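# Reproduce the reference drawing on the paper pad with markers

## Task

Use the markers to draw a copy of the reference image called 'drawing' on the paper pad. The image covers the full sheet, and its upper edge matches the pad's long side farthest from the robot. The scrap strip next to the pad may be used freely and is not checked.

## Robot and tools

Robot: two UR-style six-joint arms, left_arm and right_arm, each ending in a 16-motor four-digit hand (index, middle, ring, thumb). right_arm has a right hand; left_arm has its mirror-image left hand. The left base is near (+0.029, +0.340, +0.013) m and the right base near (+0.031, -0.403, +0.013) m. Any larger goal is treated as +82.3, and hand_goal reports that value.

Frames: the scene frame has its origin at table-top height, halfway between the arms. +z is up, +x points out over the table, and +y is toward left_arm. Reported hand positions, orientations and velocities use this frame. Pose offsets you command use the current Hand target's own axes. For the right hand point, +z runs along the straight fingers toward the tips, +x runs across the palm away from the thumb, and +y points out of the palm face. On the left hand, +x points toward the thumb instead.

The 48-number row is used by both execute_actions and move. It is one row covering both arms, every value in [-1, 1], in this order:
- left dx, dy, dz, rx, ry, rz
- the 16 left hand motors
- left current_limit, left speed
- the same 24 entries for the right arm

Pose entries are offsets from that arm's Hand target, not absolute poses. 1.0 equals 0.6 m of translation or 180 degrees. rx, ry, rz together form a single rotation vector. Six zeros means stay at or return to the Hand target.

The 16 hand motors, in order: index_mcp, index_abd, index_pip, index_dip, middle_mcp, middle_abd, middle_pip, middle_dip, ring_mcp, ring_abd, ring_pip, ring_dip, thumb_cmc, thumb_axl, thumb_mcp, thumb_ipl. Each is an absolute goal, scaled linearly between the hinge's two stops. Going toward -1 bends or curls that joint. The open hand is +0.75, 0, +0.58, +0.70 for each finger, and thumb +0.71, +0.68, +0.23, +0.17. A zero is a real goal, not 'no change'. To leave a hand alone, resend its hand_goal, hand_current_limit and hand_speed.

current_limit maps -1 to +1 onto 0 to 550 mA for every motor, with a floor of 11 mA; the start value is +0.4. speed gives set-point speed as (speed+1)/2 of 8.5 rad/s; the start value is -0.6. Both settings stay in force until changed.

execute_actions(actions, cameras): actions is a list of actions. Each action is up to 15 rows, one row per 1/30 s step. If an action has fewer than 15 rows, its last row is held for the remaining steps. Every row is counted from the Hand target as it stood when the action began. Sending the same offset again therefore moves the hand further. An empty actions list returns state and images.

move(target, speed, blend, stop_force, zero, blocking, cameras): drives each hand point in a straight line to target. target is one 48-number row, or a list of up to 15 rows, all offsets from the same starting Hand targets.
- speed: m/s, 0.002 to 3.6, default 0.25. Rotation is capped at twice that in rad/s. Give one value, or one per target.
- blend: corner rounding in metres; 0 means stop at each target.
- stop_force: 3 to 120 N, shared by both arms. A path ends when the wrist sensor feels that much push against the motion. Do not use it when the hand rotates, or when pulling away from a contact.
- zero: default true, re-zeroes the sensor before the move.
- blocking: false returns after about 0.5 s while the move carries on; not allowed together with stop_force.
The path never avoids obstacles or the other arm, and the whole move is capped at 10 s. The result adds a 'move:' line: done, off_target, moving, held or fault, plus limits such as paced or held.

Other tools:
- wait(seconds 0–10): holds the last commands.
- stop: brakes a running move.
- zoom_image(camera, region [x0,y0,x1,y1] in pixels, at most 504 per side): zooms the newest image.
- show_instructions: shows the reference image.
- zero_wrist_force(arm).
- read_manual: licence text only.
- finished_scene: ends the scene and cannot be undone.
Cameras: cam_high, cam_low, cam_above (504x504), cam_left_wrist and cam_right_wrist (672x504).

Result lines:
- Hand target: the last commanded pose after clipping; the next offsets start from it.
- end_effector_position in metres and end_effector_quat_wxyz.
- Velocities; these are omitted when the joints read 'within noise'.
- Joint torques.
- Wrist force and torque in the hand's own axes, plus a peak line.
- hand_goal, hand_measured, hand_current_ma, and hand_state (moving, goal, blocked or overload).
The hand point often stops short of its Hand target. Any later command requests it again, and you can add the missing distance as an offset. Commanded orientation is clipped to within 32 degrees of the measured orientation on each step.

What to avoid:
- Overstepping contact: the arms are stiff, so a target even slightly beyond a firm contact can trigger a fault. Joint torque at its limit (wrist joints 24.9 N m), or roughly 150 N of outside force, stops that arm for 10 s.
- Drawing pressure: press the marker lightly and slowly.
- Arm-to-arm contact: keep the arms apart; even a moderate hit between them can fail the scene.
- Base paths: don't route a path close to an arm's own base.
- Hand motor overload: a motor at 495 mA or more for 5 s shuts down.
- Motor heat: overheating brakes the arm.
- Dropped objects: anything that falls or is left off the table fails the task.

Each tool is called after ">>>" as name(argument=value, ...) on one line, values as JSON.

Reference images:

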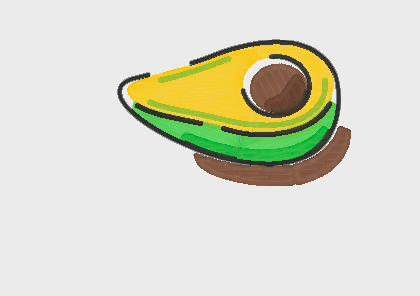

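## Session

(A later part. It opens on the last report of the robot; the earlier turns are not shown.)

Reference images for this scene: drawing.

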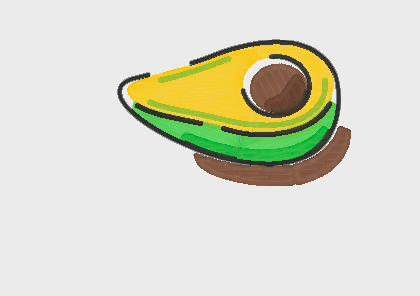

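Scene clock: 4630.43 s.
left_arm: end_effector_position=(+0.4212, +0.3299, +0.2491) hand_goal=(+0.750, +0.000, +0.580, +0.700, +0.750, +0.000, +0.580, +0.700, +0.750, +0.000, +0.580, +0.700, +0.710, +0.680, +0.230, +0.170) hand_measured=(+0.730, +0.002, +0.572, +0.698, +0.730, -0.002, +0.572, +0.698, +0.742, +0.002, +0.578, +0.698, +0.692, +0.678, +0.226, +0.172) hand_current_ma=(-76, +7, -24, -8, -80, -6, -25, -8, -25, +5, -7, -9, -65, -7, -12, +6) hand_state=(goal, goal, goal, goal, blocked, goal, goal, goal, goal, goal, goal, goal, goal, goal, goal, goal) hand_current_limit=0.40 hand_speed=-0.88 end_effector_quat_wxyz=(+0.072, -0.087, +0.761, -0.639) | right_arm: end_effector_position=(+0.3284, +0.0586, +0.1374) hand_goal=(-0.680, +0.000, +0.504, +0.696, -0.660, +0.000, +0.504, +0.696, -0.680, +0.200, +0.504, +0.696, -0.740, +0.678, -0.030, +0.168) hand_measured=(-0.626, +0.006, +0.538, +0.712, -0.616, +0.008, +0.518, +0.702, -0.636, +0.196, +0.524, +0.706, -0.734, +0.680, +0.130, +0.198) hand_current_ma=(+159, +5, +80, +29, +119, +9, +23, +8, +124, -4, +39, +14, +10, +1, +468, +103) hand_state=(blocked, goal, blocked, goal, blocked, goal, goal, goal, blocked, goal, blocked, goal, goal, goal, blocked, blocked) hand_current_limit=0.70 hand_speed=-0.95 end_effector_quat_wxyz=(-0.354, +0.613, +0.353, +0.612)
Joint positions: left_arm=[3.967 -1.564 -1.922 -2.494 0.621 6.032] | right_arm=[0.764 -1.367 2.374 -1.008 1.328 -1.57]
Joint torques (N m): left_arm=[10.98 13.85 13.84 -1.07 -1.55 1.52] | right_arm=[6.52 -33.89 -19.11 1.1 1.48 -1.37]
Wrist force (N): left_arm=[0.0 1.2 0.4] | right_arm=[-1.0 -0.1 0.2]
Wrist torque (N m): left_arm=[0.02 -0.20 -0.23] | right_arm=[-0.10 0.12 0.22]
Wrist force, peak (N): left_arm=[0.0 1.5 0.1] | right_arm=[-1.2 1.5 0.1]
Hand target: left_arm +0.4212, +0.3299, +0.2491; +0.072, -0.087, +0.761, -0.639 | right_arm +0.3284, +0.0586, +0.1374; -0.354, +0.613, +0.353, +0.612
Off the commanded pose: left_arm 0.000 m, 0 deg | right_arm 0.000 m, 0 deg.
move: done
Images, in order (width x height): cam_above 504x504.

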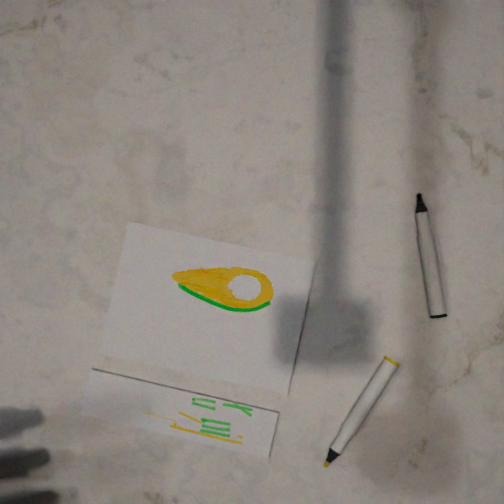

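>>> move(target=[[0,0,0,0,0,0,0.75,0,0.58,0.70,0.75,0,0.58,0.70,0.75,0,0.58,0.70,0.71,0.68,0.23,0.17,0.4,-0.88,-0.0928,0.234937,0.081562,0,0,0,-0.68,0,0.504,0.696,-0.66,0,0.504,0.696,-0.68,0.2,0.504,0.696,-0.74,0.678,-0.03,0.168,0.7,-0.95],[0,0,0,0,0,0,0.75,0,0.58,0.70,0.75,0,0.58,0.70,0.75,0,0.58,0.70,0.71,0.68,0.23,0.17,0.4,-0.88,-0.1007,0.234937,0.081562,0,0,0,-0.68,0,0.504,0.696,-0.66,0,0.504,0.696,-0.68,0.2,0.504,0.696,-0.74,0.678,-0.03,0.168,0.7,-0.95],[0,0,0,0,0,0,0.75,0,0.58,0.70,0.75,0,0.58,0.70,0.75,0,0.58,0.70,0.71,0.68,0.23,0.17,0.4,-0.88,-0.1007,0.245167,0.052879,0,0,0,-0.68,0,0.504,0.696,-0.66,0,0.504,0.696,-0.68,0.2,0.504,0.696,-0.74,0.678,-0.03,0.168,0.7,-0.95],[0,0,0,0,0,0,0.75,0,0.58,0.70,0.75,0,0.58,0.70,0.75,0,0.58,0.70,0.71,0.68,0.23,0.17,0.4,-0.88,-0.0928,0.245167,0.052879,0,0,0,-0.68,0,0.504,0.696,-0.66,0,0.504,0.696,-0.68,0.2,0.504,0.696,-0.74,0.678,-0.03,0.168,0.7,-0.95],[0,0,0,0,0,0,0.75,0,0.58,0.70,0.75,0,0.58,0.70,0.75,0,0.58,0.70,0.71,0.68,0.23,0.17,0.4,-0.88,-0.0928,0.22555,0.078437,0,0,0,-0.68,0,0.504,0.696,-0.66,0,0.504,0.696,-0.68,0.2,0.504,0.696,-0.74,0.678,-0.03,0.168,0.7,-0.95],[0,0,0,0,0,0,0.75,0,0.58,0.70,0.75,0,0.58,0.70,0.75,0,0.58,0.70,0.71,0.68,0.23,0.17,0.4,-0.88,-0.101,0.22555,0.078437,0,0,0,-0.68,0,0.504,0.696,-0.66,0,0.504,0.696,-0.68,0.2,0.504,0.696,-0.74,0.678,-0.03,0.168,0.7,-0.95],[0,0,0,0,0,0,0.75,0,0.58,0.70,0.75,0,0.58,0.70,0.75,0,0.58,0.70,0.71,0.68,0.23,0.17,0.4,-0.88,-0.101,0.235796,0.049745,0,0,0,-0.68,0,0.504,0.696,-0.66,0,0.504,0.696,-0.68,0.2,0.504,0.696,-0.74,0.678,-0.03,0.168,0.7,-0.95],[0,0,0,0,0,0,0.75,0,0.58,0.70,0.75,0,0.58,0.70,0.75,0,0.58,0.70,0.71,0.68,0.23,0.17,0.4,-0.88,-0.0928,0.235796,0.049745,0,0,0,-0.68,0,0.504,0.696,-0.66,0,0.504,0.696,-0.68,0.2,0.504,0.696,-0.74,0.678,-0.03,0.168,0.7,-0.95],[0,0,0,0,0,0,0.75,0,0.58,0.70,0.75,0,0.58,0.70,0.75,0,0.58,0.70,0.71,0.68,0.23,0.17,0.4,-0.88,-0.0928,0.226424,0.04661,0,0,0,-0.68,0,0.504,0.696,-0.66,0,0.504,0.696,-0.68,0.2,0.504,0.696,-0.74,0.678,-0.03,0.168,0.7,-0.95],[0,0,0,0,0,0,0.75,0,0.58,0.70,0.75,0,0.58,0.70,0.75,0,0.58,0.70,0.71,0.68,0.23,0.17,0.4,-0.88,-0.101,0.226424,0.04661,0,0,0,-0.68,0,0.504,0.696,-0.66,0,0.504,0.696,-0.68,0.2,0.504,0.696,-0.74,0.678,-0.03,0.168,0.7,-0.95],[0,0,0,0,0,0,0.75,0,0.58,0.70,0.75,0,0.58,0.70,0.75,0,0.58,0.70,0.71,0.68,0.23,0.17,0.4,-0.88,-0.101,0.216162,0.075312,0,0,0,-0.68,0,0.504,0.696,-0.66,0,0.504,0.696,-0.68,0.2,0.504,0.696,-0.74,0.678,-0.03,0.168,0.7,-0.95],[0,0,0,0,0,0,0.75,0,0.58,0.70,0.75,0,0.58,0.70,0.75,0,0.58,0.70,0.71,0.68,0.23,0.17,0.4,-0.88,-0.0928,0.216162,0.075312,0,0,0,-0.68,0,0.504,0.696,-0.66,0,0.504,0.696,-0.68,0.2,0.504,0.696,-0.74,0.678,-0.03,0.168,0.7,-0.95],[0,0,0,0,0,0,0.75,0,0.58,0.70,0.75,0,0.58,0.70,0.75,0,0.58,0.70,0.71,0.68,0.23,0.17,0.4,-0.88,0.0001,0,0,0,0,0,-0.68,0,0.504,0.696,-0.66,0,0.504,0.696,-0.68,0.2,0.504,0.696,-0.74,0.678,-0.03,0.168,0.7,-0.95]], speed=[0.2,0.05,0.08,0.05,0.1,0.05,0.08,0.05,0.1,0.05,0.08,0.05,0.25], cameras=["cam_above"])

>>> zoom_image(camera="cam_above", region=[225, 390, 285, 450])

Scene clock: 4704.70 s.
left_arm: end_effector_position=(+0.4212, +0.3299, +0.2491) hand_goal=(+0.750, +0.000, +0.580, +0.700, +0.750, +0.000, +0.580, +0.700, +0.750, +0.000, +0.580, +0.700, +0.710, +0.680, +0.230, +0.170) hand_measured=(+0.730, +0.002, +0.572, +0.698, +0.730, -0.002, +0.572, +0.698, +0.742, +0.002, +0.578, +0.698, +0.692, +0.678, +0.226, +0.172) hand_current_ma=(-76, +7, -24, -8, -80, -6, -25, -8, -25, +5, -7, -9, -65, -7, -12, +6) hand_state=(goal, goal, goal, goal, blocked, goal, goal, goal, goal, goal, goal, goal, goal, goal, goal, goal) hand_current_limit=0.40 hand_speed=-0.88 end_effector_quat_wxyz=(+0.072, -0.087, +0.761, -0.639) | right_arm: end_effector_position=(+0.3284, +0.0586, +0.1375) hand_goal=(-0.680, +0.000, +0.504, +0.696, -0.660, +0.000, +0.504, +0.696, -0.680, +0.200, +0.504, +0.696, -0.740, +0.678, -0.030, +0.168) hand_measured=(-0.626, +0.006, +0.538, +0.712, -0.616, +0.008, +0.518, +0.702, -0.636, +0.196, +0.524, +0.706, -0.734, +0.680, +0.130, +0.198) hand_current_ma=(+159, +6, +80, +29, +119, +9, +23, +8, +124, -4, +39, +14, +10, +1, +467, +103) hand_state=(blocked, goal, blocked, goal, blocked, goal, goal, goal, blocked, goal, blocked, goal, goal, goal, blocked, blocked) hand_current_limit=0.70 hand_speed=-0.95 end_effector_quat_wxyz=(-0.354, +0.613, +0.353, +0.612)
Joint positions: left_arm=[3.967 -1.564 -1.922 -2.494 0.621 6.032] | right_arm=[0.764 -1.367 2.374 -1.007 1.328 -1.57]
Joint torques (N m): left_arm=[11.54 13.75 13.46 -0.99 -1.63 1.45] | right_arm=[7.23 -33.27 -19.09 1.05 1.5 -1.63]
Wrist force (N): left_arm=[0.1 1.2 0.4] | right_arm=[-0.8 0.0 -0.1]
Wrist torque (N m): left_arm=[0.02 -0.21 -0.23] | right_arm=[-0.08 0.10 0.22]
Wrist force, peak (N): left_arm=[0.1 1.5 0.2] | right_arm=[-1.5 1.2 0.1]
Hand target: left_arm +0.4212, +0.3299, +0.2491; +0.072, -0.087, +0.761, -0.639 | right_arm +0.3284, +0.0586, +0.1375; -0.354, +0.613, +0.353, +0.612
Off the commanded pose: left_arm 0.000 m, 0 deg | right_arm 0.000 m, 0 deg.
move: done
Images, in order (width x height): cam_above 504x504.

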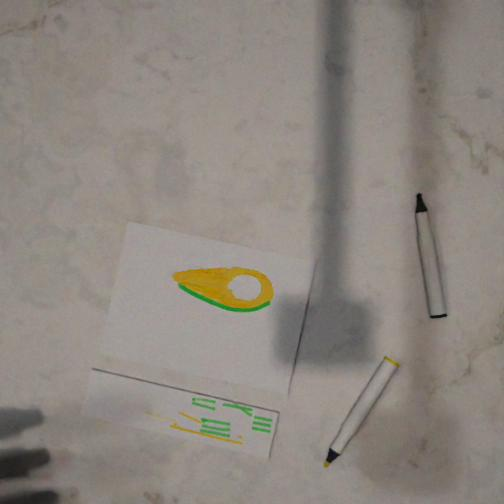

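Scaled by 8.400 from the camera's 504x504 image, which has a finer 720x720 frame.

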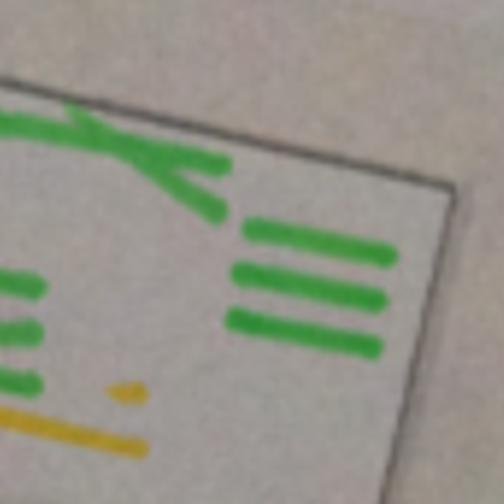

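>>> move(target=[[0,0,0,0,0,0,0.75,0,0.58,0.70,0.75,0,0.58,0.70,0.75,0,0.58,0.70,0.71,0.68,0.23,0.17,0.4,-0.88,-0.0928,0.364038,0.315379,0,0,0,-0.68,0,0.504,0.696,-0.66,0,0.504,0.696,-0.68,0.2,0.504,0.696,-0.74,0.678,-0.03,0.168,0.7,-0.95],[0,0,0,0,0,0,0.75,0,0.58,0.70,0.75,0,0.58,0.70,0.75,0,0.58,0.70,0.71,0.68,0.23,0.17,0.4,-0.88,-0.101,0.364038,0.315379,0,0,0,-0.68,0,0.504,0.696,-0.66,0,0.504,0.696,-0.68,0.2,0.504,0.696,-0.74,0.678,-0.03,0.168,0.7,-0.95],[0,0,0,0,0,0,0.75,0,0.58,0.70,0.75,0,0.58,0.70,0.75,0,0.58,0.70,0.71,0.68,0.23,0.17,0.4,-0.88,-0.101,0.36123,0.298169,0,0,0,-0.68,0,0.504,0.696,-0.66,0,0.504,0.696,-0.68,0.2,0.504,0.696,-0.74,0.678,-0.03,0.168,0.7,-0.95],[0,0,0,0,0,0,0.75,0,0.58,0.70,0.75,0,0.58,0.70,0.75,0,0.58,0.70,0.71,0.68,0.23,0.17,0.4,-0.88,-0.101,0.367068,0.25112,0,0,0,-0.68,0,0.504,0.696,-0.66,0,0.504,0.696,-0.68,0.2,0.504,0.696,-0.74,0.678,-0.03,0.168,0.7,-0.95],[0,0,0,0,0,0,0.75,0,0.58,0.70,0.75,0,0.58,0.70,0.75,0,0.58,0.70,0.71,0.68,0.23,0.17,0.4,-0.88,-0.101,0.373126,0.218622,0,0,0,-0.68,0,0.504,0.696,-0.66,0,0.504,0.696,-0.68,0.2,0.504,0.696,-0.74,0.678,-0.03,0.168,0.7,-0.95],[0,0,0,0,0,0,0.75,0,0.58,0.70,0.75,0,0.58,0.70,0.75,0,0.58,0.70,0.71,0.68,0.23,0.17,0.4,-0.88,-0.101,0.388446,0.190982,0,0,0,-0.68,0,0.504,0.696,-0.66,0,0.504,0.696,-0.68,0.2,0.504,0.696,-0.74,0.678,-0.03,0.168,0.7,-0.95],[0,0,0,0,0,0,0.75,0,0.58,0.70,0.75,0,0.58,0.70,0.75,0,0.58,0.70,0.71,0.68,0.23,0.17,0.4,-0.88,-0.101,0.404266,0.17442,0,0,0,-0.68,0,0.504,0.696,-0.66,0,0.504,0.696,-0.68,0.2,0.504,0.696,-0.74,0.678,-0.03,0.168,0.7,-0.95],[0,0,0,0,0,0,0.75,0,0.58,0.70,0.75,0,0.58,0.70,0.75,0,0.58,0.70,0.71,0.68,0.23,0.17,0.4,-0.88,-0.101,0.41998,0.166919,0,0,0,-0.68,0,0.504,0.696,-0.66,0,0.504,0.696,-0.68,0.2,0.504,0.696,-0.74,0.678,-0.03,0.168,0.7,-0.95],[0,0,0,0,0,0,0.75,0,0.58,0.70,0.75,0,0.58,0.70,0.75,0,0.58,0.70,0.71,0.68,0.23,0.17,0.4,-0.88,-0.0928,0.41998,0.166919,0,0,0,-0.68,0,0.504,0.696,-0.66,0,0.504,0.696,-0.68,0.2,0.504,0.696,-0.74,0.678,-0.03,0.168,0.7,-0.95],[0,0,0,0,0,0,0.75,0,0.58,0.70,0.75,0,0.58,0.70,0.75,0,0.58,0.70,0.71,0.68,0.23,0.17,0.4,-0.88,0.0001,0,0,0,0,0,-0.68,0,0.504,0.696,-0.66,0,0.504,0.696,-0.68,0.2,0.504,0.696,-0.74,0.678,-0.03,0.168,0.7,-0.95]], speed=[0.2,0.05,0.08,0.08,0.08,0.08,0.08,0.08,0.05,0.25], blend=[0,0,0.002,0.002,0.002,0.002,0.002,0,0,0], cameras=["cam_above"])

>>> zoom_image(camera="cam_above", region=[170, 262, 230, 322])

>>> zoom_image(camera="cam_above", region=[220, 262, 280, 322])

Scene clock: 4769.77 s.
left_arm: end_effector_position=(+0.4212, +0.3299, +0.2491) hand_goal=(+0.750, +0.000, +0.580, +0.700, +0.750, +0.000, +0.580, +0.700, +0.750, +0.000, +0.580, +0.700, +0.710, +0.680, +0.230, +0.170) hand_measured=(+0.730, +0.002, +0.572, +0.698, +0.730, -0.002, +0.572, +0.698, +0.742, +0.002, +0.578, +0.698, +0.692, +0.678, +0.226, +0.172) hand_current_ma=(-76, +7, -24, -8, -80, -6, -25, -8, -25, +5, -7, -9, -65, -7, -12, +6) hand_state=(goal, goal, goal, goal, blocked, goal, goal, goal, goal, goal, goal, goal, goal, goal, goal, goal) hand_current_limit=0.40 hand_speed=-0.88 end_effector_quat_wxyz=(+0.072, -0.087, +0.761, -0.639) | right_arm: end_effector_position=(+0.3284, +0.0586, +0.1375) hand_goal=(-0.680, +0.000, +0.504, +0.696, -0.660, +0.000, +0.504, +0.696, -0.680, +0.200, +0.504, +0.696, -0.740, +0.678, -0.030, +0.168) hand_measured=(-0.626, +0.006, +0.538, +0.712, -0.616, +0.008, +0.518, +0.702, -0.636, +0.196, +0.524, +0.706, -0.732, +0.680, +0.130, +0.198) hand_current_ma=(+159, +6, +80, +29, +118, +10, +23, +8, +121, -4, +39, +14, +10, +1, +468, +103) hand_state=(blocked, goal, blocked, goal, blocked, goal, goal, goal, blocked, goal, blocked, goal, goal, goal, blocked, blocked) hand_current_limit=0.70 hand_speed=-0.95 end_effector_quat_wxyz=(-0.354, +0.613, +0.353, +0.612)
Joint positions: left_arm=[3.967 -1.564 -1.922 -2.494 0.621 6.032] | right_arm=[0.764 -1.367 2.374 -1.007 1.328 -1.57]
Joint torques (N m): left_arm=[10.63 13.72 13.52 -1 -1.59 1.48] | right_arm=[7.24 -33.42 -19.69 0.86 1.16 -1.46]
Wrist force (N): left_arm=[0.0 1.1 0.4] | right_arm=[-0.8 0.0 -0.1]
Wrist torque (N m): left_arm=[0.00 -0.19 -0.23] | right_arm=[-0.05 0.10 0.23]
Wrist force, peak (N): left_arm=[0.1 1.6 0.3] | right_arm=[1.9 -0.2 0.7]
Hand target: left_arm +0.4212, +0.3299, +0.2491; +0.072, -0.087, +0.761, -0.639 | right_arm +0.3284, +0.0586, +0.1376; -0.354, +0.613, +0.353, +0.612
Off the commanded pose: left_arm 0.000 m, 0 deg | right_arm 0.000 m, 0 deg.
move: done
Images, in order (width x height): cam_above 504x504.

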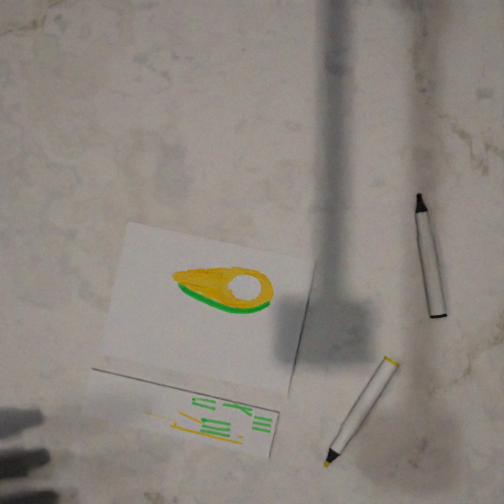

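Scaled by 8.400 from the camera's 504x504 image, which has a finer 720x720 frame.

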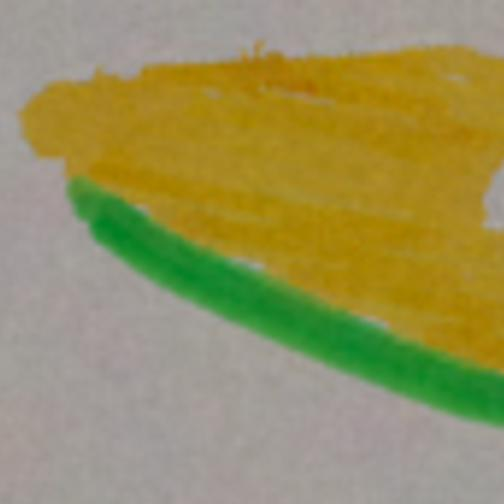

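Scaled by 8.400 from the camera's 504x504 image, which has a finer 720x720 frame.

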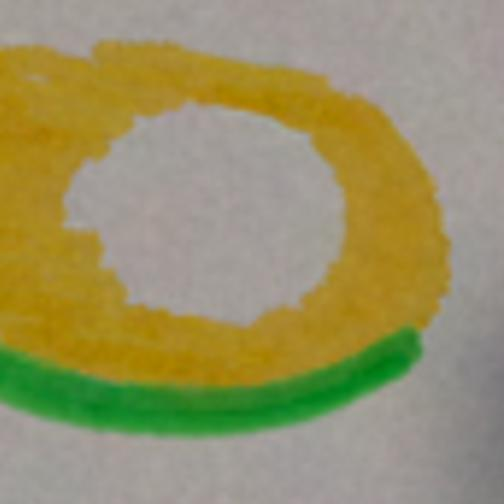

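>>> move(target=[[0,0,0,0,0,0,0.75,0,0.58,0.70,0.75,0,0.58,0.70,0.75,0,0.58,0.70,0.71,0.68,0.23,0.17,0.4,-0.88,-0.0928,0.358629,0.301857,0,0,0,-0.68,0,0.504,0.696,-0.66,0,0.504,0.696,-0.68,0.2,0.504,0.696,-0.74,0.678,-0.03,0.168,0.7,-0.95],[0,0,0,0,0,0,0.75,0,0.58,0.70,0.75,0,0.58,0.70,0.75,0,0.58,0.70,0.71,0.68,0.23,0.17,0.4,-0.88,-0.101,0.358629,0.301857,0,0,0,-0.68,0,0.504,0.696,-0.66,0,0.504,0.696,-0.68,0.2,0.504,0.696,-0.74,0.678,-0.03,0.168,0.7,-0.95],[0,0,0,0,0,0,0.75,0,0.58,0.70,0.75,0,0.58,0.70,0.75,0,0.58,0.70,0.71,0.68,0.23,0.17,0.4,-0.88,-0.101,0.358746,0.267451,0,0,0,-0.68,0,0.504,0.696,-0.66,0,0.504,0.696,-0.68,0.2,0.504,0.696,-0.74,0.678,-0.03,0.168,0.7,-0.95],[0,0,0,0,0,0,0.75,0,0.58,0.70,0.75,0,0.58,0.70,0.75,0,0.58,0.70,0.71,0.68,0.23,0.17,0.4,-0.88,-0.101,0.36116,0.249189,0,0,0,-0.68,0,0.504,0.696,-0.66,0,0.504,0.696,-0.68,0.2,0.504,0.696,-0.74,0.678,-0.03,0.168,0.7,-0.95],[0,0,0,0,0,0,0.75,0,0.58,0.70,0.75,0,0.58,0.70,0.75,0,0.58,0.70,0.71,0.68,0.23,0.17,0.4,-0.88,-0.101,0.367624,0.216816,0,0,0,-0.68,0,0.504,0.696,-0.66,0,0.504,0.696,-0.68,0.2,0.504,0.696,-0.74,0.678,-0.03,0.168,0.7,-0.95],[0,0,0,0,0,0,0.75,0,0.58,0.70,0.75,0,0.58,0.70,0.75,0,0.58,0.70,0.71,0.68,0.23,0.17,0.4,-0.88,-0.101,0.384304,0.187799,0,0,0,-0.68,0,0.504,0.696,-0.66,0,0.504,0.696,-0.68,0.2,0.504,0.696,-0.74,0.678,-0.03,0.168,0.7,-0.95],[0,0,0,0,0,0,0.75,0,0.58,0.70,0.75,0,0.58,0.70,0.75,0,0.58,0.70,0.71,0.68,0.23,0.17,0.4,-0.88,-0.101,0.399954,0.172993,0,0,0,-0.68,0,0.504,0.696,-0.66,0,0.504,0.696,-0.68,0.2,0.504,0.696,-0.74,0.678,-0.03,0.168,0.7,-0.95],[0,0,0,0,0,0,0.75,0,0.58,0.70,0.75,0,0.58,0.70,0.75,0,0.58,0.70,0.71,0.68,0.23,0.17,0.4,-0.88,-0.101,0.414714,0.166988,0,0,0,-0.68,0,0.504,0.696,-0.66,0,0.504,0.696,-0.68,0.2,0.504,0.696,-0.74,0.678,-0.03,0.168,0.7,-0.95],[0,0,0,0,0,0,0.75,0,0.58,0.70,0.75,0,0.58,0.70,0.75,0,0.58,0.70,0.71,0.68,0.23,0.17,0.4,-0.88,-0.101,0.408428,0.16672,0,0,0,-0.68,0,0.504,0.696,-0.66,0,0.504,0.696,-0.68,0.2,0.504,0.696,-0.74,0.678,-0.03,0.168,0.7,-0.95],[0,0,0,0,0,0,0.75,0,0.58,0.70,0.75,0,0.58,0.70,0.75,0,0.58,0.70,0.71,0.68,0.23,0.17,0.4,-0.88,-0.101,0.394684,0.173065,0,0,0,-0.68,0,0.504,0.696,-0.66,0,0.504,0.696,-0.68,0.2,0.504,0.696,-0.74,0.678,-0.03,0.168,0.7,-0.95],[0,0,0,0,0,0,0.75,0,0.58,0.70,0.75,0,0.58,0.70,0.75,0,0.58,0.70,0.71,0.68,0.23,0.17,0.4,-0.88,-0.101,0.380381,0.186505,0,0,0,-0.68,0,0.504,0.696,-0.66,0,0.504,0.696,-0.68,0.2,0.504,0.696,-0.74,0.678,-0.03,0.168,0.7,-0.95],[0,0,0,0,0,0,0.75,0,0.58,0.70,0.75,0,0.58,0.70,0.75,0,0.58,0.70,0.71,0.68,0.23,0.17,0.4,-0.88,-0.101,0.363693,0.215525,0,0,0,-0.68,0,0.504,0.696,-0.66,0,0.504,0.696,-0.68,0.2,0.504,0.696,-0.74,0.678,-0.03,0.168,0.7,-0.95],[0,0,0,0,0,0,0.75,0,0.58,0.70,0.75,0,0.58,0.70,0.75,0,0.58,0.70,0.71,0.68,0.23,0.17,0.4,-0.88,-0.101,0.357093,0.253307,0,0,0,-0.68,0,0.504,0.696,-0.66,0,0.504,0.696,-0.68,0.2,0.504,0.696,-0.74,0.678,-0.03,0.168,0.7,-0.95],[0,0,0,0,0,0,0.75,0,0.58,0.70,0.75,0,0.58,0.70,0.75,0,0.58,0.70,0.71,0.68,0.23,0.17,0.4,-0.88,-0.101,0.354589,0.286954,0,0,0,-0.68,0,0.504,0.696,-0.66,0,0.504,0.696,-0.68,0.2,0.504,0.696,-0.74,0.678,-0.03,0.168,0.7,-0.95],[0,0,0,0,0,0,0.75,0,0.58,0.70,0.75,0,0.58,0.70,0.75,0,0.58,0.70,0.71,0.68,0.23,0.17,0.4,-0.88,-0.0928,0.354589,0.286954,0,0,0,-0.68,0,0.504,0.696,-0.66,0,0.504,0.696,-0.68,0.2,0.504,0.696,-0.74,0.678,-0.03,0.168,0.7,-0.95]], speed=[0.2,0.05,0.08,0.08,0.08,0.08,0.08,0.08,0.05,0.08,0.08,0.08,0.08,0.08,0.05], blend=[0,0,0.002,0.002,0.002,0.002,0.002,0,0.001,0.002,0.002,0.002,0.002,0,0])

>>> move(target=[0,0,0,0,0,0,0.75,0,0.58,0.70,0.75,0,0.58,0.70,0.75,0,0.58,0.70,0.71,0.68,0.23,0.17,0.4,-0.88,0.0928,-0.354589,-0.286954,0,0,0,-0.68,0,0.504,0.696,-0.66,0,0.504,0.696,-0.68,0.2,0.504,0.696,-0.74,0.678,-0.03,0.168,0.7,-0.95], speed=0.25, cameras=["cam_above"])

>>> zoom_image(camera="cam_above", region=[170, 262, 230, 322])

>>> zoom_image(camera="cam_above", region=[220, 262, 280, 322])

Scene clock: 4845.73 s.
left_arm: end_effector_position=(+0.4212, +0.3299, +0.2491) hand_goal=(+0.750, +0.000, +0.580, +0.700, +0.750, +0.000, +0.580, +0.700, +0.750, +0.000, +0.580, +0.700, +0.710, +0.680, +0.230, +0.170) hand_measured=(+0.730, +0.002, +0.572, +0.698, +0.730, -0.002, +0.572, +0.698, +0.742, +0.002, +0.578, +0.698, +0.692, +0.678, +0.226, +0.172) hand_current_ma=(-76, +7, -24, -8, -80, -6, -25, -8, -25, +5, -7, -9, -65, -7, -12, +6) hand_state=(goal, goal, goal, goal, blocked, goal, goal, goal, goal, goal, goal, goal, goal, goal, goal, goal) hand_current_limit=0.40 hand_speed=-0.88 end_effector_quat_wxyz=(+0.072, -0.087, +0.761, -0.639) | right_arm: end_effector_position=(+0.5987, +0.1013, +0.0816) hand_goal=(-0.680, +0.000, +0.504, +0.696, -0.660, +0.000, +0.504, +0.696, -0.680, +0.200, +0.504, +0.696, -0.740, +0.678, -0.030, +0.168) hand_measured=(-0.626, +0.006, +0.538, +0.712, -0.616, +0.008, +0.518, +0.702, -0.636, +0.196, +0.524, +0.706, -0.734, +0.680, +0.130, +0.198) hand_current_ma=(+159, +5, +80, +29, +118, +9, +23, +8, +120, -4, +39, +14, +10, +1, +468, +103) hand_state=(blocked, goal, blocked, goal, blocked, goal, goal, goal, blocked, goal, blocked, goal, goal, goal, blocked, blocked) hand_current_limit=0.70 hand_speed=-0.95 end_effector_quat_wxyz=(-0.354, +0.613, +0.353, +0.612)
Joint positions: left_arm=[3.967 -1.564 -1.922 -2.494 0.621 6.032] | right_arm=[0.44 -0.922 1.832 -0.911 1.005 -1.569]
Joint torques (N m): left_arm=[11.37 13.81 13.9 -1 -1.73 1.46] | right_arm=[7.38 -51.17 -20.75 1.19 1.42 -0.94]
Wrist force (N): left_arm=[0.1 1.1 0.5] | right_arm=[-1.2 -0.3 0.0]
Wrist torque (N m): left_arm=[0.00 -0.20 -0.23] | right_arm=[-0.10 0.18 0.17]
Wrist force, peak (N): left_arm=[0.2 1.5 0.3] | right_arm=[-1.7 0.9 0.6]
Hand target: left_arm +0.4212, +0.3299, +0.2491; +0.072, -0.087, +0.761, -0.639 | right_arm +0.5987, +0.1013, +0.0817; -0.354, +0.613, +0.353, +0.612
Off the commanded pose: left_arm 0.000 m, 0 deg | right_arm 0.000 m, 0 deg.
move: done

Scene clock: 4847.47 s.
left_arm: end_effector_position=(+0.4212, +0.3299, +0.2491) hand_goal=(+0.750, +0.000, +0.580, +0.700, +0.750, +0.000, +0.580, +0.700, +0.750, +0.000, +0.580, +0.700, +0.710, +0.680, +0.230, +0.170) hand_measured=(+0.730, +0.002, +0.572, +0.698, +0.730, -0.002, +0.572, +0.698, +0.742, +0.002, +0.578, +0.698, +0.692, +0.678, +0.226, +0.172) hand_current_ma=(-76, +7, -24, -8, -80, -6, -25, -8, -25, +5, -7, -9, -65, -7, -12, +6) hand_state=(goal, goal, goal, goal, blocked, goal, goal, goal, goal, goal, goal, goal, goal, goal, goal, goal) hand_current_limit=0.40 hand_speed=-0.88 end_effector_quat_wxyz=(+0.072, -0.087, +0.761, -0.639) | right_arm: end_effector_position=(+0.3284, +0.0586, +0.1375) hand_goal=(-0.680, +0.000, +0.504, +0.696, -0.660, +0.000, +0.504, +0.696, -0.680, +0.200, +0.504, +0.696, -0.740, +0.678, -0.030, +0.168) hand_measured=(-0.626, +0.006, +0.538, +0.712, -0.616, +0.008, +0.518, +0.702, -0.636, +0.196, +0.524, +0.706, -0.732, +0.680, +0.130, +0.198) hand_current_ma=(+159, +6, +80, +29, +118, +10, +23, +8, +120, -4, +39, +14, +10, +1, +468, +103) hand_state=(blocked, goal, blocked, goal, blocked, goal, goal, goal, blocked, goal, blocked, goal, goal, goal, blocked, blocked) hand_current_limit=0.70 hand_speed=-0.95 end_effector_quat_wxyz=(-0.354, +0.613, +0.353, +0.612)
Joint positions: left_arm=[3.967 -1.564 -1.922 -2.494 0.621 6.032] | right_arm=[0.764 -1.367 2.374 -1.007 1.328 -1.57]
Joint torques (N m): left_arm=[11.02 14.27 13.55 -0.91 -1.69 1.47] | right_arm=[8.19 -31.17 -5.71 0.95 1.59 0.93]
Wrist force (N): left_arm=[0.2 1.2 0.3] | right_arm=[-1.1 -0.2 -0.3]
Wrist torque (N m): left_arm=[0.02 -0.23 -0.22] | right_arm=[-0.06 0.15 0.24]
Wrist force, peak (N): left_arm=[0.0 1.5 0.6] | right_arm=[-1.3 1.2 0.4]
Hand target: left_arm +0.4212, +0.3299, +0.2491; +0.072, -0.087, +0.761, -0.639 | right_arm +0.3284, +0.0586, +0.1376; -0.354, +0.613, +0.353, +0.612
Off the commanded pose: left_arm 0.000 m, 0 deg | right_arm 0.000 m, 0 deg.
move: done
Images, in order (width x height): cam_above 504x504.

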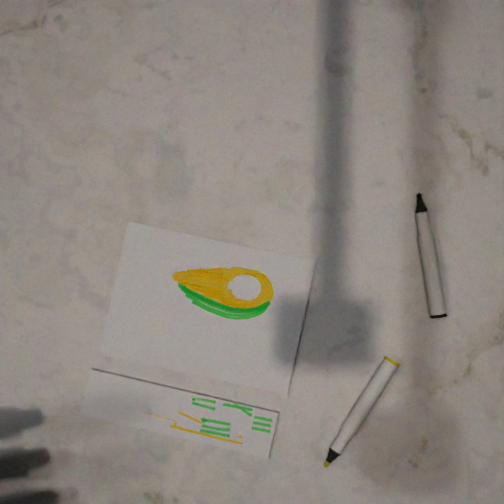

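Scaled by 8.400 from the camera's 504x504 image, which has a finer 720x720 frame.

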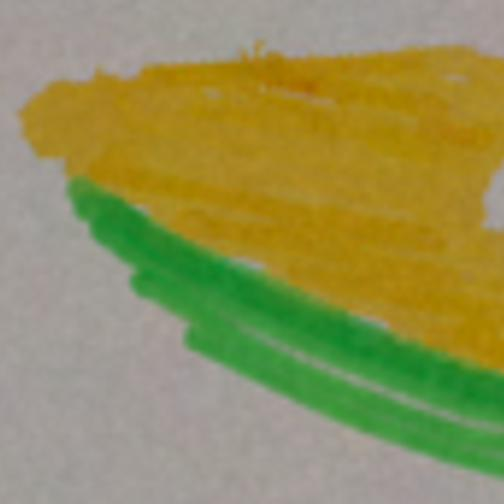

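Scaled by 8.400 from the camera's 504x504 image, which has a finer 720x720 frame.

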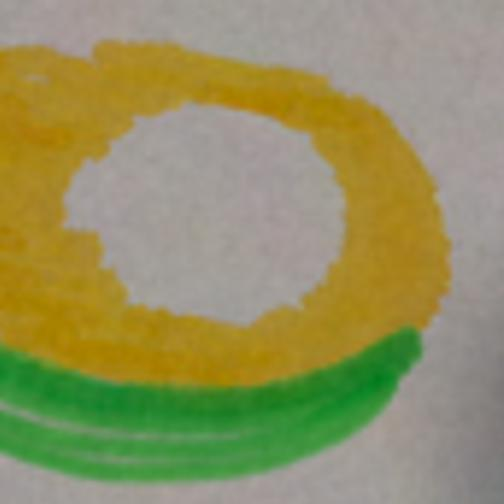

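>>> move(target=[[0,0,0,0,0,0,0.75,0,0.58,0.70,0.75,0,0.58,0.70,0.75,0,0.58,0.70,0.71,0.68,0.23,0.17,0.4,-0.88,-0.0928,0.352816,0.27187,0,0,0,-0.68,0,0.504,0.696,-0.66,0,0.504,0.696,-0.68,0.2,0.504,0.696,-0.74,0.678,-0.03,0.168,0.7,-0.95],[0,0,0,0,0,0,0.75,0,0.58,0.70,0.75,0,0.58,0.70,0.75,0,0.58,0.70,0.71,0.68,0.23,0.17,0.4,-0.88,-0.101,0.352816,0.27187,0,0,0,-0.68,0,0.504,0.696,-0.66,0,0.504,0.696,-0.68,0.2,0.504,0.696,-0.74,0.678,-0.03,0.168,0.7,-0.95],[0,0,0,0,0,0,0.75,0,0.58,0.70,0.75,0,0.58,0.70,0.75,0,0.58,0.70,0.71,0.68,0.23,0.17,0.4,-0.88,-0.101,0.353311,0.252072,0,0,0,-0.68,0,0.504,0.696,-0.66,0,0.504,0.696,-0.68,0.2,0.504,0.696,-0.74,0.678,-0.03,0.168,0.7,-0.95],[0,0,0,0,0,0,0.75,0,0.58,0.70,0.75,0,0.58,0.70,0.75,0,0.58,0.70,0.71,0.68,0.23,0.17,0.4,-0.88,-0.101,0.35604,0.231179,0,0,0,-0.68,0,0.504,0.696,-0.66,0,0.504,0.696,-0.68,0.2,0.504,0.696,-0.74,0.678,-0.03,0.168,0.7,-0.95],[0,0,0,0,0,0,0.75,0,0.58,0.70,0.75,0,0.58,0.70,0.75,0,0.58,0.70,0.71,0.68,0.23,0.17,0.4,-0.88,-0.101,0.360723,0.212734,0,0,0,-0.68,0,0.504,0.696,-0.66,0,0.504,0.696,-0.68,0.2,0.504,0.696,-0.74,0.678,-0.03,0.168,0.7,-0.95],[0,0,0,0,0,0,0.75,0,0.58,0.70,0.75,0,0.58,0.70,0.75,0,0.58,0.70,0.71,0.68,0.23,0.17,0.4,-0.88,-0.101,0.368837,0.194508,0,0,0,-0.68,0,0.504,0.696,-0.66,0,0.504,0.696,-0.68,0.2,0.504,0.696,-0.74,0.678,-0.03,0.168,0.7,-0.95],[0,0,0,0,0,0,0.75,0,0.58,0.70,0.75,0,0.58,0.70,0.75,0,0.58,0.70,0.71,0.68,0.23,0.17,0.4,-0.88,-0.101,0.378379,0.18221,0,0,0,-0.68,0,0.504,0.696,-0.66,0,0.504,0.696,-0.68,0.2,0.504,0.696,-0.74,0.678,-0.03,0.168,0.7,-0.95],[0,0,0,0,0,0,0.75,0,0.58,0.70,0.75,0,0.58,0.70,0.75,0,0.58,0.70,0.71,0.68,0.23,0.17,0.4,-0.88,-0.101,0.391156,0.171897,0,0,0,-0.68,0,0.504,0.696,-0.66,0,0.504,0.696,-0.68,0.2,0.504,0.696,-0.74,0.678,-0.03,0.168,0.7,-0.95],[0,0,0,0,0,0,0.75,0,0.58,0.70,0.75,0,0.58,0.70,0.75,0,0.58,0.70,0.71,0.68,0.23,0.17,0.4,-0.88,-0.101,0.404463,0.166314,0,0,0,-0.68,0,0.504,0.696,-0.66,0,0.504,0.696,-0.68,0.2,0.504,0.696,-0.74,0.678,-0.03,0.168,0.7,-0.95],[0,0,0,0,0,0,0.75,0,0.58,0.70,0.75,0,0.58,0.70,0.75,0,0.58,0.70,0.71,0.68,0.23,0.17,0.4,-0.88,-0.101,0.40298,0.173087,0,0,0,-0.68,0,0.504,0.696,-0.66,0,0.504,0.696,-0.68,0.2,0.504,0.696,-0.74,0.678,-0.03,0.168,0.7,-0.95],[0,0,0,0,0,0,0.75,0,0.58,0.70,0.75,0,0.58,0.70,0.75,0,0.58,0.70,0.71,0.68,0.23,0.17,0.4,-0.88,-0.101,0.386815,0.188628,0,0,0,-0.68,0,0.504,0.696,-0.66,0,0.504,0.696,-0.68,0.2,0.504,0.696,-0.74,0.678,-0.03,0.168,0.7,-0.95],[0,0,0,0,0,0,0.75,0,0.58,0.70,0.75,0,0.58,0.70,0.75,0,0.58,0.70,0.71,0.68,0.23,0.17,0.4,-0.88,-0.101,0.370376,0.217719,0,0,0,-0.68,0,0.504,0.696,-0.66,0,0.504,0.696,-0.68,0.2,0.504,0.696,-0.74,0.678,-0.03,0.168,0.7,-0.95],[0,0,0,0,0,0,0.75,0,0.58,0.70,0.75,0,0.58,0.70,0.75,0,0.58,0.70,0.71,0.68,0.23,0.17,0.4,-0.88,-0.101,0.364153,0.250167,0,0,0,-0.68,0,0.504,0.696,-0.66,0,0.504,0.696,-0.68,0.2,0.504,0.696,-0.74,0.678,-0.03,0.168,0.7,-0.95],[0,0,0,0,0,0,0.75,0,0.58,0.70,0.75,0,0.58,0.70,0.75,0,0.58,0.70,0.71,0.68,0.23,0.17,0.4,-0.88,-0.101,0.360544,0.305194,0,0,0,-0.68,0,0.504,0.696,-0.66,0,0.504,0.696,-0.68,0.2,0.504,0.696,-0.74,0.678,-0.03,0.168,0.7,-0.95],[0,0,0,0,0,0,0.75,0,0.58,0.70,0.75,0,0.58,0.70,0.75,0,0.58,0.70,0.71,0.68,0.23,0.17,0.4,-0.88,-0.0928,0.360544,0.305194,0,0,0,-0.68,0,0.504,0.696,-0.66,0,0.504,0.696,-0.68,0.2,0.504,0.696,-0.74,0.678,-0.03,0.168,0.7,-0.95]], speed=[0.2,0.05,0.08,0.08,0.08,0.08,0.08,0.08,0.08,0.05,0.08,0.08,0.08,0.08,0.05], blend=[0,0,0.002,0.002,0.002,0.002,0.002,0.002,0,0.001,0.002,0.002,0.002,0,0])

>>> move(target=[0,0,0,0,0,0,0.75,0,0.58,0.70,0.75,0,0.58,0.70,0.75,0,0.58,0.70,0.71,0.68,0.23,0.17,0.4,-0.88,0.0927,-0.360544,-0.305194,0,0,0,-0.68,0,0.504,0.696,-0.66,0,0.504,0.696,-0.68,0.2,0.504,0.696,-0.74,0.678,-0.03,0.168,0.7,-0.95], speed=0.25, cameras=["cam_above"])

>>> zoom_image(camera="cam_above", region=[170, 262, 230, 322])

>>> zoom_image(camera="cam_above", region=[220, 262, 280, 322])

Scene clock: 4909.00 s.
left_arm: end_effector_position=(+0.4212, +0.3299, +0.2491) hand_goal=(+0.750, +0.000, +0.580, +0.700, +0.750, +0.000, +0.580, +0.700, +0.750, +0.000, +0.580, +0.700, +0.710, +0.680, +0.230, +0.170) hand_measured=(+0.730, +0.002, +0.572, +0.698, +0.730, -0.002, +0.572, +0.698, +0.742, +0.002, +0.578, +0.698, +0.692, +0.678, +0.226, +0.172) hand_current_ma=(-76, +7, -24, -8, -80, -6, -25, -8, -25, +5, -7, -9, -65, -7, -12, +6) hand_state=(goal, goal, goal, goal, blocked, goal, goal, goal, goal, goal, goal, goal, goal, goal, goal, goal) hand_current_limit=0.40 hand_speed=-0.88 end_effector_quat_wxyz=(+0.072, -0.087, +0.761, -0.639) | right_arm: end_effector_position=(+0.6073, +0.1090, +0.0816) hand_goal=(-0.680, +0.000, +0.504, +0.696, -0.660, +0.000, +0.504, +0.696, -0.680, +0.200, +0.504, +0.696, -0.740, +0.678, -0.030, +0.168) hand_measured=(-0.626, +0.006, +0.538, +0.712, -0.616, +0.008, +0.518, +0.702, -0.636, +0.196, +0.524, +0.706, -0.734, +0.680, +0.130, +0.198) hand_current_ma=(+159, +5, +80, +29, +118, +9, +23, +8, +120, -4, +39, +14, +10, +1, +468, +103) hand_state=(blocked, goal, blocked, goal, blocked, goal, goal, goal, blocked, goal, blocked, goal, goal, goal, blocked, blocked) hand_current_limit=0.70 hand_speed=-0.95 end_effector_quat_wxyz=(-0.354, +0.613, +0.353, +0.612)
Joint positions: left_arm=[3.967 -1.564 -1.922 -2.494 0.621 6.032] | right_arm=[0.446 -0.904 1.795 -0.892 1.01 -1.569]
Joint torques (N m): left_arm=[10.93 13.87 13.47 -0.9 -1.8 1.5] | right_arm=[7.14 -52.6 -20.31 1.29 1.37 -0.83]
Wrist force (N): left_arm=[0.2 1.2 0.3] | right_arm=[-1.1 -0.2 -0.1]
Wrist torque (N m): left_arm=[0.03 -0.22 -0.21] | right_arm=[-0.08 0.17 0.18]
Wrist force, peak (N): left_arm=[0.1 1.4 0.5] | right_arm=[-1.3 0.6 0.7]
Hand target: left_arm +0.4212, +0.3299, +0.2491; +0.072, -0.087, +0.761, -0.639 | right_arm +0.6073, +0.1090, +0.0817; -0.354, +0.613, +0.353, +0.612
Off the commanded pose: left_arm 0.000 m, 0 deg | right_arm 0.000 m, 0 deg.
move: done

Scene clock: 4910.77 s.
left_arm: end_effector_position=(+0.4212, +0.3299, +0.2491) hand_goal=(+0.750, +0.000, +0.580, +0.700, +0.750, +0.000, +0.580, +0.700, +0.750, +0.000, +0.580, +0.700, +0.710, +0.680, +0.230, +0.170) hand_measured=(+0.730, +0.002, +0.572, +0.698, +0.730, -0.002, +0.572, +0.698, +0.742, +0.002, +0.578, +0.698, +0.692, +0.678, +0.226, +0.172) hand_current_ma=(-76, +7, -24, -8, -80, -6, -25, -8, -25, +5, -7, -9, -65, -7, -12, +6) hand_state=(goal, goal, goal, goal, blocked, goal, goal, goal, goal, goal, goal, goal, goal, goal, goal, goal) hand_current_limit=0.40 hand_speed=-0.88 end_effector_quat_wxyz=(+0.072, -0.087, +0.761, -0.639) | right_arm: end_effector_position=(+0.3284, +0.0586, +0.1375) hand_goal=(-0.680, +0.000, +0.504, +0.696, -0.660, +0.000, +0.504, +0.696, -0.680, +0.200, +0.504, +0.696, -0.740, +0.678, -0.030, +0.168) hand_measured=(-0.626, +0.006, +0.538, +0.712, -0.616, +0.008, +0.518, +0.702, -0.636, +0.196, +0.524, +0.706, -0.732, +0.680, +0.130, +0.198) hand_current_ma=(+159, +6, +80, +29, +118, +10, +23, +8, +120, -4, +39, +14, +10, +1, +467, +103) hand_state=(blocked, goal, blocked, goal, blocked, goal, goal, goal, blocked, goal, blocked, goal, goal, goal, blocked, blocked) hand_current_limit=0.70 hand_speed=-0.95 end_effector_quat_wxyz=(-0.354, +0.613, +0.353, +0.612)
Joint positions: left_arm=[3.967 -1.564 -1.922 -2.494 0.621 6.032] | right_arm=[0.764 -1.367 2.374 -1.007 1.328 -1.57]
Joint torques (N m): left_arm=[11.33 13.21 13.98 -0.83 -1.69 1.47] | right_arm=[6.78 -33.24 -5.3 0.96 1.55 1.36]
Wrist force (N): left_arm=[0.1 1.0 0.2] | right_arm=[-0.7 -0.3 -0.2]
Wrist torque (N m): left_arm=[0.02 -0.21 -0.22] | right_arm=[-0.10 0.09 0.27]
Wrist force, peak (N): left_arm=[0.2 1.3 0.5] | right_arm=[-1.6 1.3 0.6]
Hand target: left_arm +0.4212, +0.3299, +0.2491; +0.072, -0.087, +0.761, -0.639 | right_arm +0.3284, +0.0586, +0.1375; -0.354, +0.613, +0.353, +0.612
Off the commanded pose: left_arm 0.000 m, 0 deg | right_arm 0.000 m, 0 deg.
move: done
Images, in order (width x height): cam_above 504x504.

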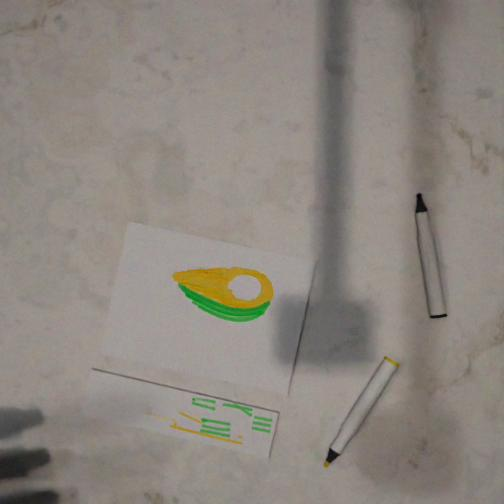

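Scaled by 8.400 from the camera's 504x504 image, which has a finer 720x720 frame.

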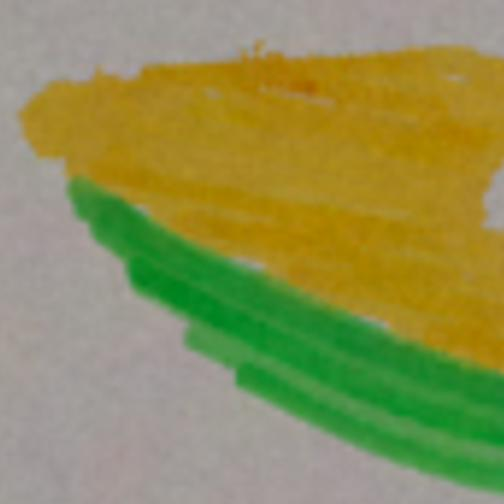

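Scaled by 8.400 from the camera's 504x504 image, which has a finer 720x720 frame.

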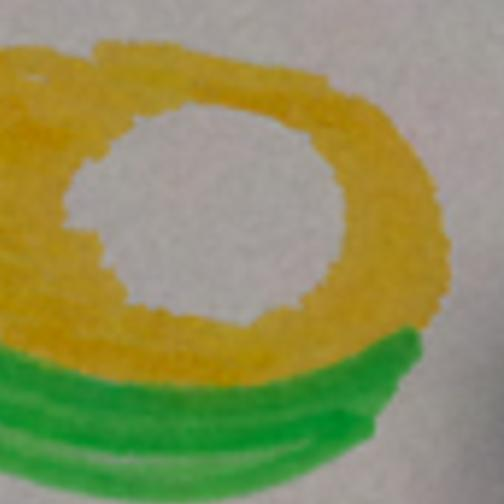

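>>> show_instructions()

Reference images for this scene: drawing.

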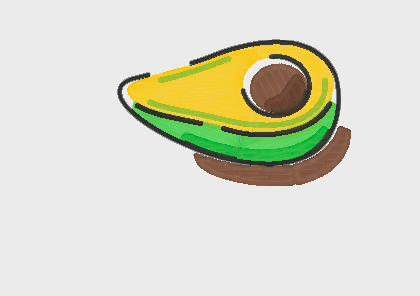

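>>> move(target=[[0,0,0,0,0,0,0.75,0,0.58,0.70,0.75,0,0.58,0.70,0.75,0,0.58,0.70,0.71,0.68,0.23,0.17,0.4,-0.88,-0.0928,0.354601,0.28061,0,0,0,-0.68,0,0.504,0.696,-0.66,0,0.504,0.696,-0.68,0.2,0.504,0.696,-0.74,0.678,-0.03,0.168,0.7,-0.95],[0,0,0,0,0,0,0.75,0,0.58,0.70,0.75,0,0.58,0.70,0.75,0,0.58,0.70,0.71,0.68,0.23,0.17,0.4,-0.88,-0.101,0.354601,0.28061,0,0,0,-0.68,0,0.504,0.696,-0.66,0,0.504,0.696,-0.68,0.2,0.504,0.696,-0.74,0.678,-0.03,0.168,0.7,-0.95],[0,0,0,0,0,0,0.75,0,0.58,0.70,0.75,0,0.58,0.70,0.75,0,0.58,0.70,0.71,0.68,0.23,0.17,0.4,-0.88,-0.101,0.355517,0.252793,0,0,0,-0.68,0,0.504,0.696,-0.66,0,0.504,0.696,-0.68,0.2,0.504,0.696,-0.74,0.678,-0.03,0.168,0.7,-0.95],[0,0,0,0,0,0,0.75,0,0.58,0.70,0.75,0,0.58,0.70,0.75,0,0.58,0.70,0.71,0.68,0.23,0.17,0.4,-0.88,-0.101,0.3584,0.231951,0,0,0,-0.68,0,0.504,0.696,-0.66,0,0.504,0.696,-0.68,0.2,0.504,0.696,-0.74,0.678,-0.03,0.168,0.7,-0.95],[0,0,0,0,0,0,0.75,0,0.58,0.70,0.75,0,0.58,0.70,0.75,0,0.58,0.70,0.71,0.68,0.23,0.17,0.4,-0.88,-0.101,0.362689,0.21338,0,0,0,-0.68,0,0.504,0.696,-0.66,0,0.504,0.696,-0.68,0.2,0.504,0.696,-0.74,0.678,-0.03,0.168,0.7,-0.95],[0,0,0,0,0,0,0.75,0,0.58,0.70,0.75,0,0.58,0.70,0.75,0,0.58,0.70,0.71,0.68,0.23,0.17,0.4,-0.88,-0.101,0.371192,0.195284,0,0,0,-0.68,0,0.504,0.696,-0.66,0,0.504,0.696,-0.68,0.2,0.504,0.696,-0.74,0.678,-0.03,0.168,0.7,-0.95],[0,0,0,0,0,0,0.75,0,0.58,0.70,0.75,0,0.58,0.70,0.75,0,0.58,0.70,0.71,0.68,0.23,0.17,0.4,-0.88,-0.101,0.380732,0.182987,0,0,0,-0.68,0,0.504,0.696,-0.66,0,0.504,0.696,-0.68,0.2,0.504,0.696,-0.74,0.678,-0.03,0.168,0.7,-0.95],[0,0,0,0,0,0,0.75,0,0.58,0.70,0.75,0,0.58,0.70,0.75,0,0.58,0.70,0.71,0.68,0.23,0.17,0.4,-0.88,-0.101,0.393116,0.172544,0,0,0,-0.68,0,0.504,0.696,-0.66,0,0.504,0.696,-0.68,0.2,0.504,0.696,-0.74,0.678,-0.03,0.168,0.7,-0.95],[0,0,0,0,0,0,0.75,0,0.58,0.70,0.75,0,0.58,0.70,0.75,0,0.58,0.70,0.71,0.68,0.23,0.17,0.4,-0.88,-0.101,0.40603,0.166833,0,0,0,-0.68,0,0.504,0.696,-0.66,0,0.504,0.696,-0.68,0.2,0.504,0.696,-0.74,0.678,-0.03,0.168,0.7,-0.95],[0,0,0,0,0,0,0.75,0,0.58,0.70,0.75,0,0.58,0.70,0.75,0,0.58,0.70,0.71,0.68,0.23,0.17,0.4,-0.88,-0.101,0.398561,0.170717,0,0,0,-0.68,0,0.504,0.696,-0.66,0,0.504,0.696,-0.68,0.2,0.504,0.696,-0.74,0.678,-0.03,0.168,0.7,-0.95],[0,0,0,0,0,0,0.75,0,0.58,0.70,0.75,0,0.58,0.70,0.75,0,0.58,0.70,0.71,0.68,0.23,0.17,0.4,-0.88,-0.101,0.382911,0.185523,0,0,0,-0.68,0,0.504,0.696,-0.66,0,0.504,0.696,-0.68,0.2,0.504,0.696,-0.74,0.678,-0.03,0.168,0.7,-0.95],[0,0,0,0,0,0,0.75,0,0.58,0.70,0.75,0,0.58,0.70,0.75,0,0.58,0.70,0.71,0.68,0.23,0.17,0.4,-0.88,-0.101,0.366227,0.214541,0,0,0,-0.68,0,0.504,0.696,-0.66,0,0.504,0.696,-0.68,0.2,0.504,0.696,-0.74,0.678,-0.03,0.168,0.7,-0.95],[0,0,0,0,0,0,0.75,0,0.58,0.70,0.75,0,0.58,0.70,0.75,0,0.58,0.70,0.71,0.68,0.23,0.17,0.4,-0.88,-0.101,0.359979,0.248803,0,0,0,-0.68,0,0.504,0.696,-0.66,0,0.504,0.696,-0.68,0.2,0.504,0.696,-0.74,0.678,-0.03,0.168,0.7,-0.95],[0,0,0,0,0,0,0.75,0,0.58,0.70,0.75,0,0.58,0.70,0.75,0,0.58,0.70,0.71,0.68,0.23,0.17,0.4,-0.88,-0.101,0.356796,0.283138,0,0,0,-0.68,0,0.504,0.696,-0.66,0,0.504,0.696,-0.68,0.2,0.504,0.696,-0.74,0.678,-0.03,0.168,0.7,-0.95],[0,0,0,0,0,0,0.75,0,0.58,0.70,0.75,0,0.58,0.70,0.75,0,0.58,0.70,0.71,0.68,0.23,0.17,0.4,-0.88,-0.0928,0.356796,0.283138,0,0,0,-0.68,0,0.504,0.696,-0.66,0,0.504,0.696,-0.68,0.2,0.504,0.696,-0.74,0.678,-0.03,0.168,0.7,-0.95]], speed=[0.2,0.05,0.08,0.08,0.08,0.08,0.08,0.08,0.08,0.05,0.08,0.08,0.08,0.08,0.05], blend=[0,0,0.002,0.002,0.002,0.002,0.002,0.002,0,0.001,0.002,0.002,0.002,0,0])

>>> move(target=[0,0,0,0,0,0,0.75,0,0.58,0.70,0.75,0,0.58,0.70,0.75,0,0.58,0.70,0.71,0.68,0.23,0.17,0.4,-0.88,0.0928,-0.356796,-0.283138,0,0,0,-0.68,0,0.504,0.696,-0.66,0,0.504,0.696,-0.68,0.2,0.504,0.696,-0.74,0.678,-0.03,0.168,0.7,-0.95], speed=0.25, cameras=["cam_above"])

>>> zoom_image(camera="cam_above", region=[170, 252, 280, 332])

Scene clock: 5006.33 s.
left_arm: end_effector_position=(+0.4212, +0.3299, +0.2491) hand_goal=(+0.750, +0.000, +0.580, +0.700, +0.750, +0.000, +0.580, +0.700, +0.750, +0.000, +0.580, +0.700, +0.710, +0.680, +0.230, +0.170) hand_measured=(+0.730, +0.002, +0.572, +0.698, +0.730, -0.002, +0.572, +0.698, +0.742, +0.002, +0.578, +0.698, +0.692, +0.678, +0.226, +0.172) hand_current_ma=(-76, +7, -24, -8, -80, -6, -25, -8, -25, +5, -7, -9, -65, -7, -12, +6) hand_state=(goal, goal, goal, goal, blocked, goal, goal, goal, goal, goal, goal, goal, goal, goal, goal, goal) hand_current_limit=0.40 hand_speed=-0.88 end_effector_quat_wxyz=(+0.072, -0.087, +0.761, -0.639) | right_arm: end_effector_position=(+0.5987, +0.0987, +0.0816) hand_goal=(-0.680, +0.000, +0.504, +0.696, -0.660, +0.000, +0.504, +0.696, -0.680, +0.200, +0.504, +0.696, -0.740, +0.678, -0.030, +0.168) hand_measured=(-0.626, +0.006, +0.538, +0.712, -0.616, +0.008, +0.518, +0.702, -0.636, +0.196, +0.524, +0.706, -0.732, +0.680, +0.130, +0.198) hand_current_ma=(+160, +5, +80, +29, +118, +10, +23, +8, +120, -4, +39, +14, +10, +1, +468, +103) hand_state=(blocked, goal, blocked, goal, blocked, goal, goal, goal, blocked, goal, blocked, goal, goal, goal, blocked, blocked) hand_current_limit=0.70 hand_speed=-0.95 end_effector_quat_wxyz=(-0.354, +0.613, +0.353, +0.612)
Joint positions: left_arm=[3.967 -1.564 -1.922 -2.494 0.621 6.032] | right_arm=[0.436 -0.924 1.838 -0.914 1 -1.569]
Joint torques (N m): left_arm=[11.28 13.92 13.97 -0.88 -1.88 1.46] | right_arm=[6.93 -52.4 -20.19 0.64 1.43 -0.89]
Wrist force (N): left_arm=[0.1 1.2 0.3] | right_arm=[-0.9 0.1 -0.5]
Wrist torque (N m): left_arm=[0.03 -0.22 -0.22] | right_arm=[-0.01 0.15 0.20]
Wrist force, peak (N): left_arm=[0.0 1.5 0.4] | right_arm=[-0.7 -1.3 -1.3]
Hand target: left_arm +0.4212, +0.3299, +0.2491; +0.072, -0.087, +0.761, -0.639 | right_arm +0.5987, +0.0987, +0.0816; -0.354, +0.613, +0.353, +0.612
Off the commanded pose: left_arm 0.000 m, 0 deg | right_arm 0.000 m, 0 deg.
move: done

Scene clock: 5008.07 s.
left_arm: end_effector_position=(+0.4212, +0.3299, +0.2491) hand_goal=(+0.750, +0.000, +0.580, +0.700, +0.750, +0.000, +0.580, +0.700, +0.750, +0.000, +0.580, +0.700, +0.710, +0.680, +0.230, +0.170) hand_measured=(+0.730, +0.002, +0.572, +0.698, +0.730, -0.002, +0.572, +0.698, +0.742, +0.002, +0.578, +0.698, +0.692, +0.678, +0.226, +0.172) hand_current_ma=(-76, +7, -24, -8, -80, -6, -25, -8, -25, +5, -7, -9, -65, -7, -12, +6) hand_state=(goal, goal, goal, goal, blocked, goal, goal, goal, goal, goal, goal, goal, goal, goal, goal, goal) hand_current_limit=0.40 hand_speed=-0.88 end_effector_quat_wxyz=(+0.072, -0.087, +0.761, -0.639) | right_arm: end_effector_position=(+0.3284, +0.0586, +0.1375) hand_goal=(-0.680, +0.000, +0.504, +0.696, -0.660, +0.000, +0.504, +0.696, -0.680, +0.200, +0.504, +0.696, -0.740, +0.678, -0.030, +0.168) hand_measured=(-0.626, +0.006, +0.538, +0.712, -0.616, +0.008, +0.518, +0.702, -0.636, +0.196, +0.524, +0.706, -0.732, +0.680, +0.130, +0.198) hand_current_ma=(+160, +6, +80, +29, +118, +10, +23, +8, +120, -3, +39, +14, +10, +1, +468, +103) hand_state=(blocked, goal, blocked, goal, blocked, goal, goal, goal, blocked, goal, blocked, goal, goal, goal, blocked, blocked) hand_current_limit=0.70 hand_speed=-0.95 end_effector_quat_wxyz=(-0.354, +0.613, +0.353, +0.612)
Joint positions: left_arm=[3.967 -1.564 -1.922 -2.494 0.621 6.032] | right_arm=[0.764 -1.367 2.374 -1.007 1.328 -1.57]
Joint torques (N m): left_arm=[11.44 13.93 13.2 -0.81 -1.78 1.55] | right_arm=[7.73 -33.05 -4.63 0.9 1.24 0.73]
Wrist force (N): left_arm=[0.0 1.0 0.4] | right_arm=[-1.0 -0.1 -0.5]
Wrist torque (N m): left_arm=[-0.01 -0.20 -0.22] | right_arm=[-0.05 0.14 0.25]
Wrist force, peak (N): left_arm=[0.0 1.3 0.5] | right_arm=[-1.6 0.9 0.9]
Hand target: left_arm +0.4212, +0.3299, +0.2491; +0.072, -0.087, +0.761, -0.639 | right_arm +0.3284, +0.0586, +0.1375; -0.354, +0.613, +0.353, +0.612
Off the commanded pose: left_arm 0.000 m, 0 deg | right_arm 0.000 m, 0 deg.
move: done
Images, in order (width x height): cam_above 504x504.

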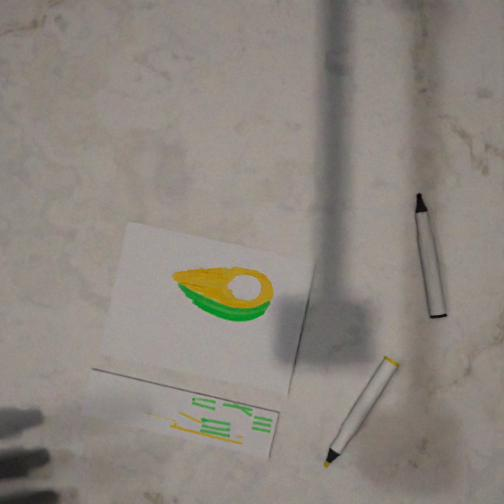

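Scaled by 4.582 from the camera's 504x504 image, which has a finer 720x720 frame.

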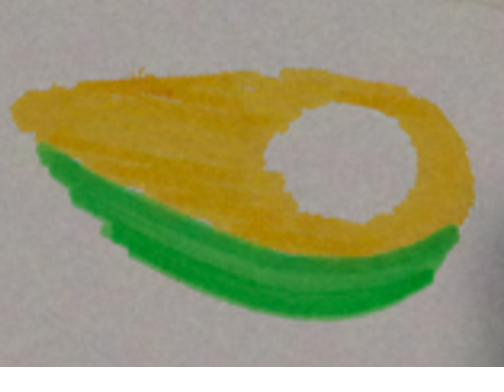

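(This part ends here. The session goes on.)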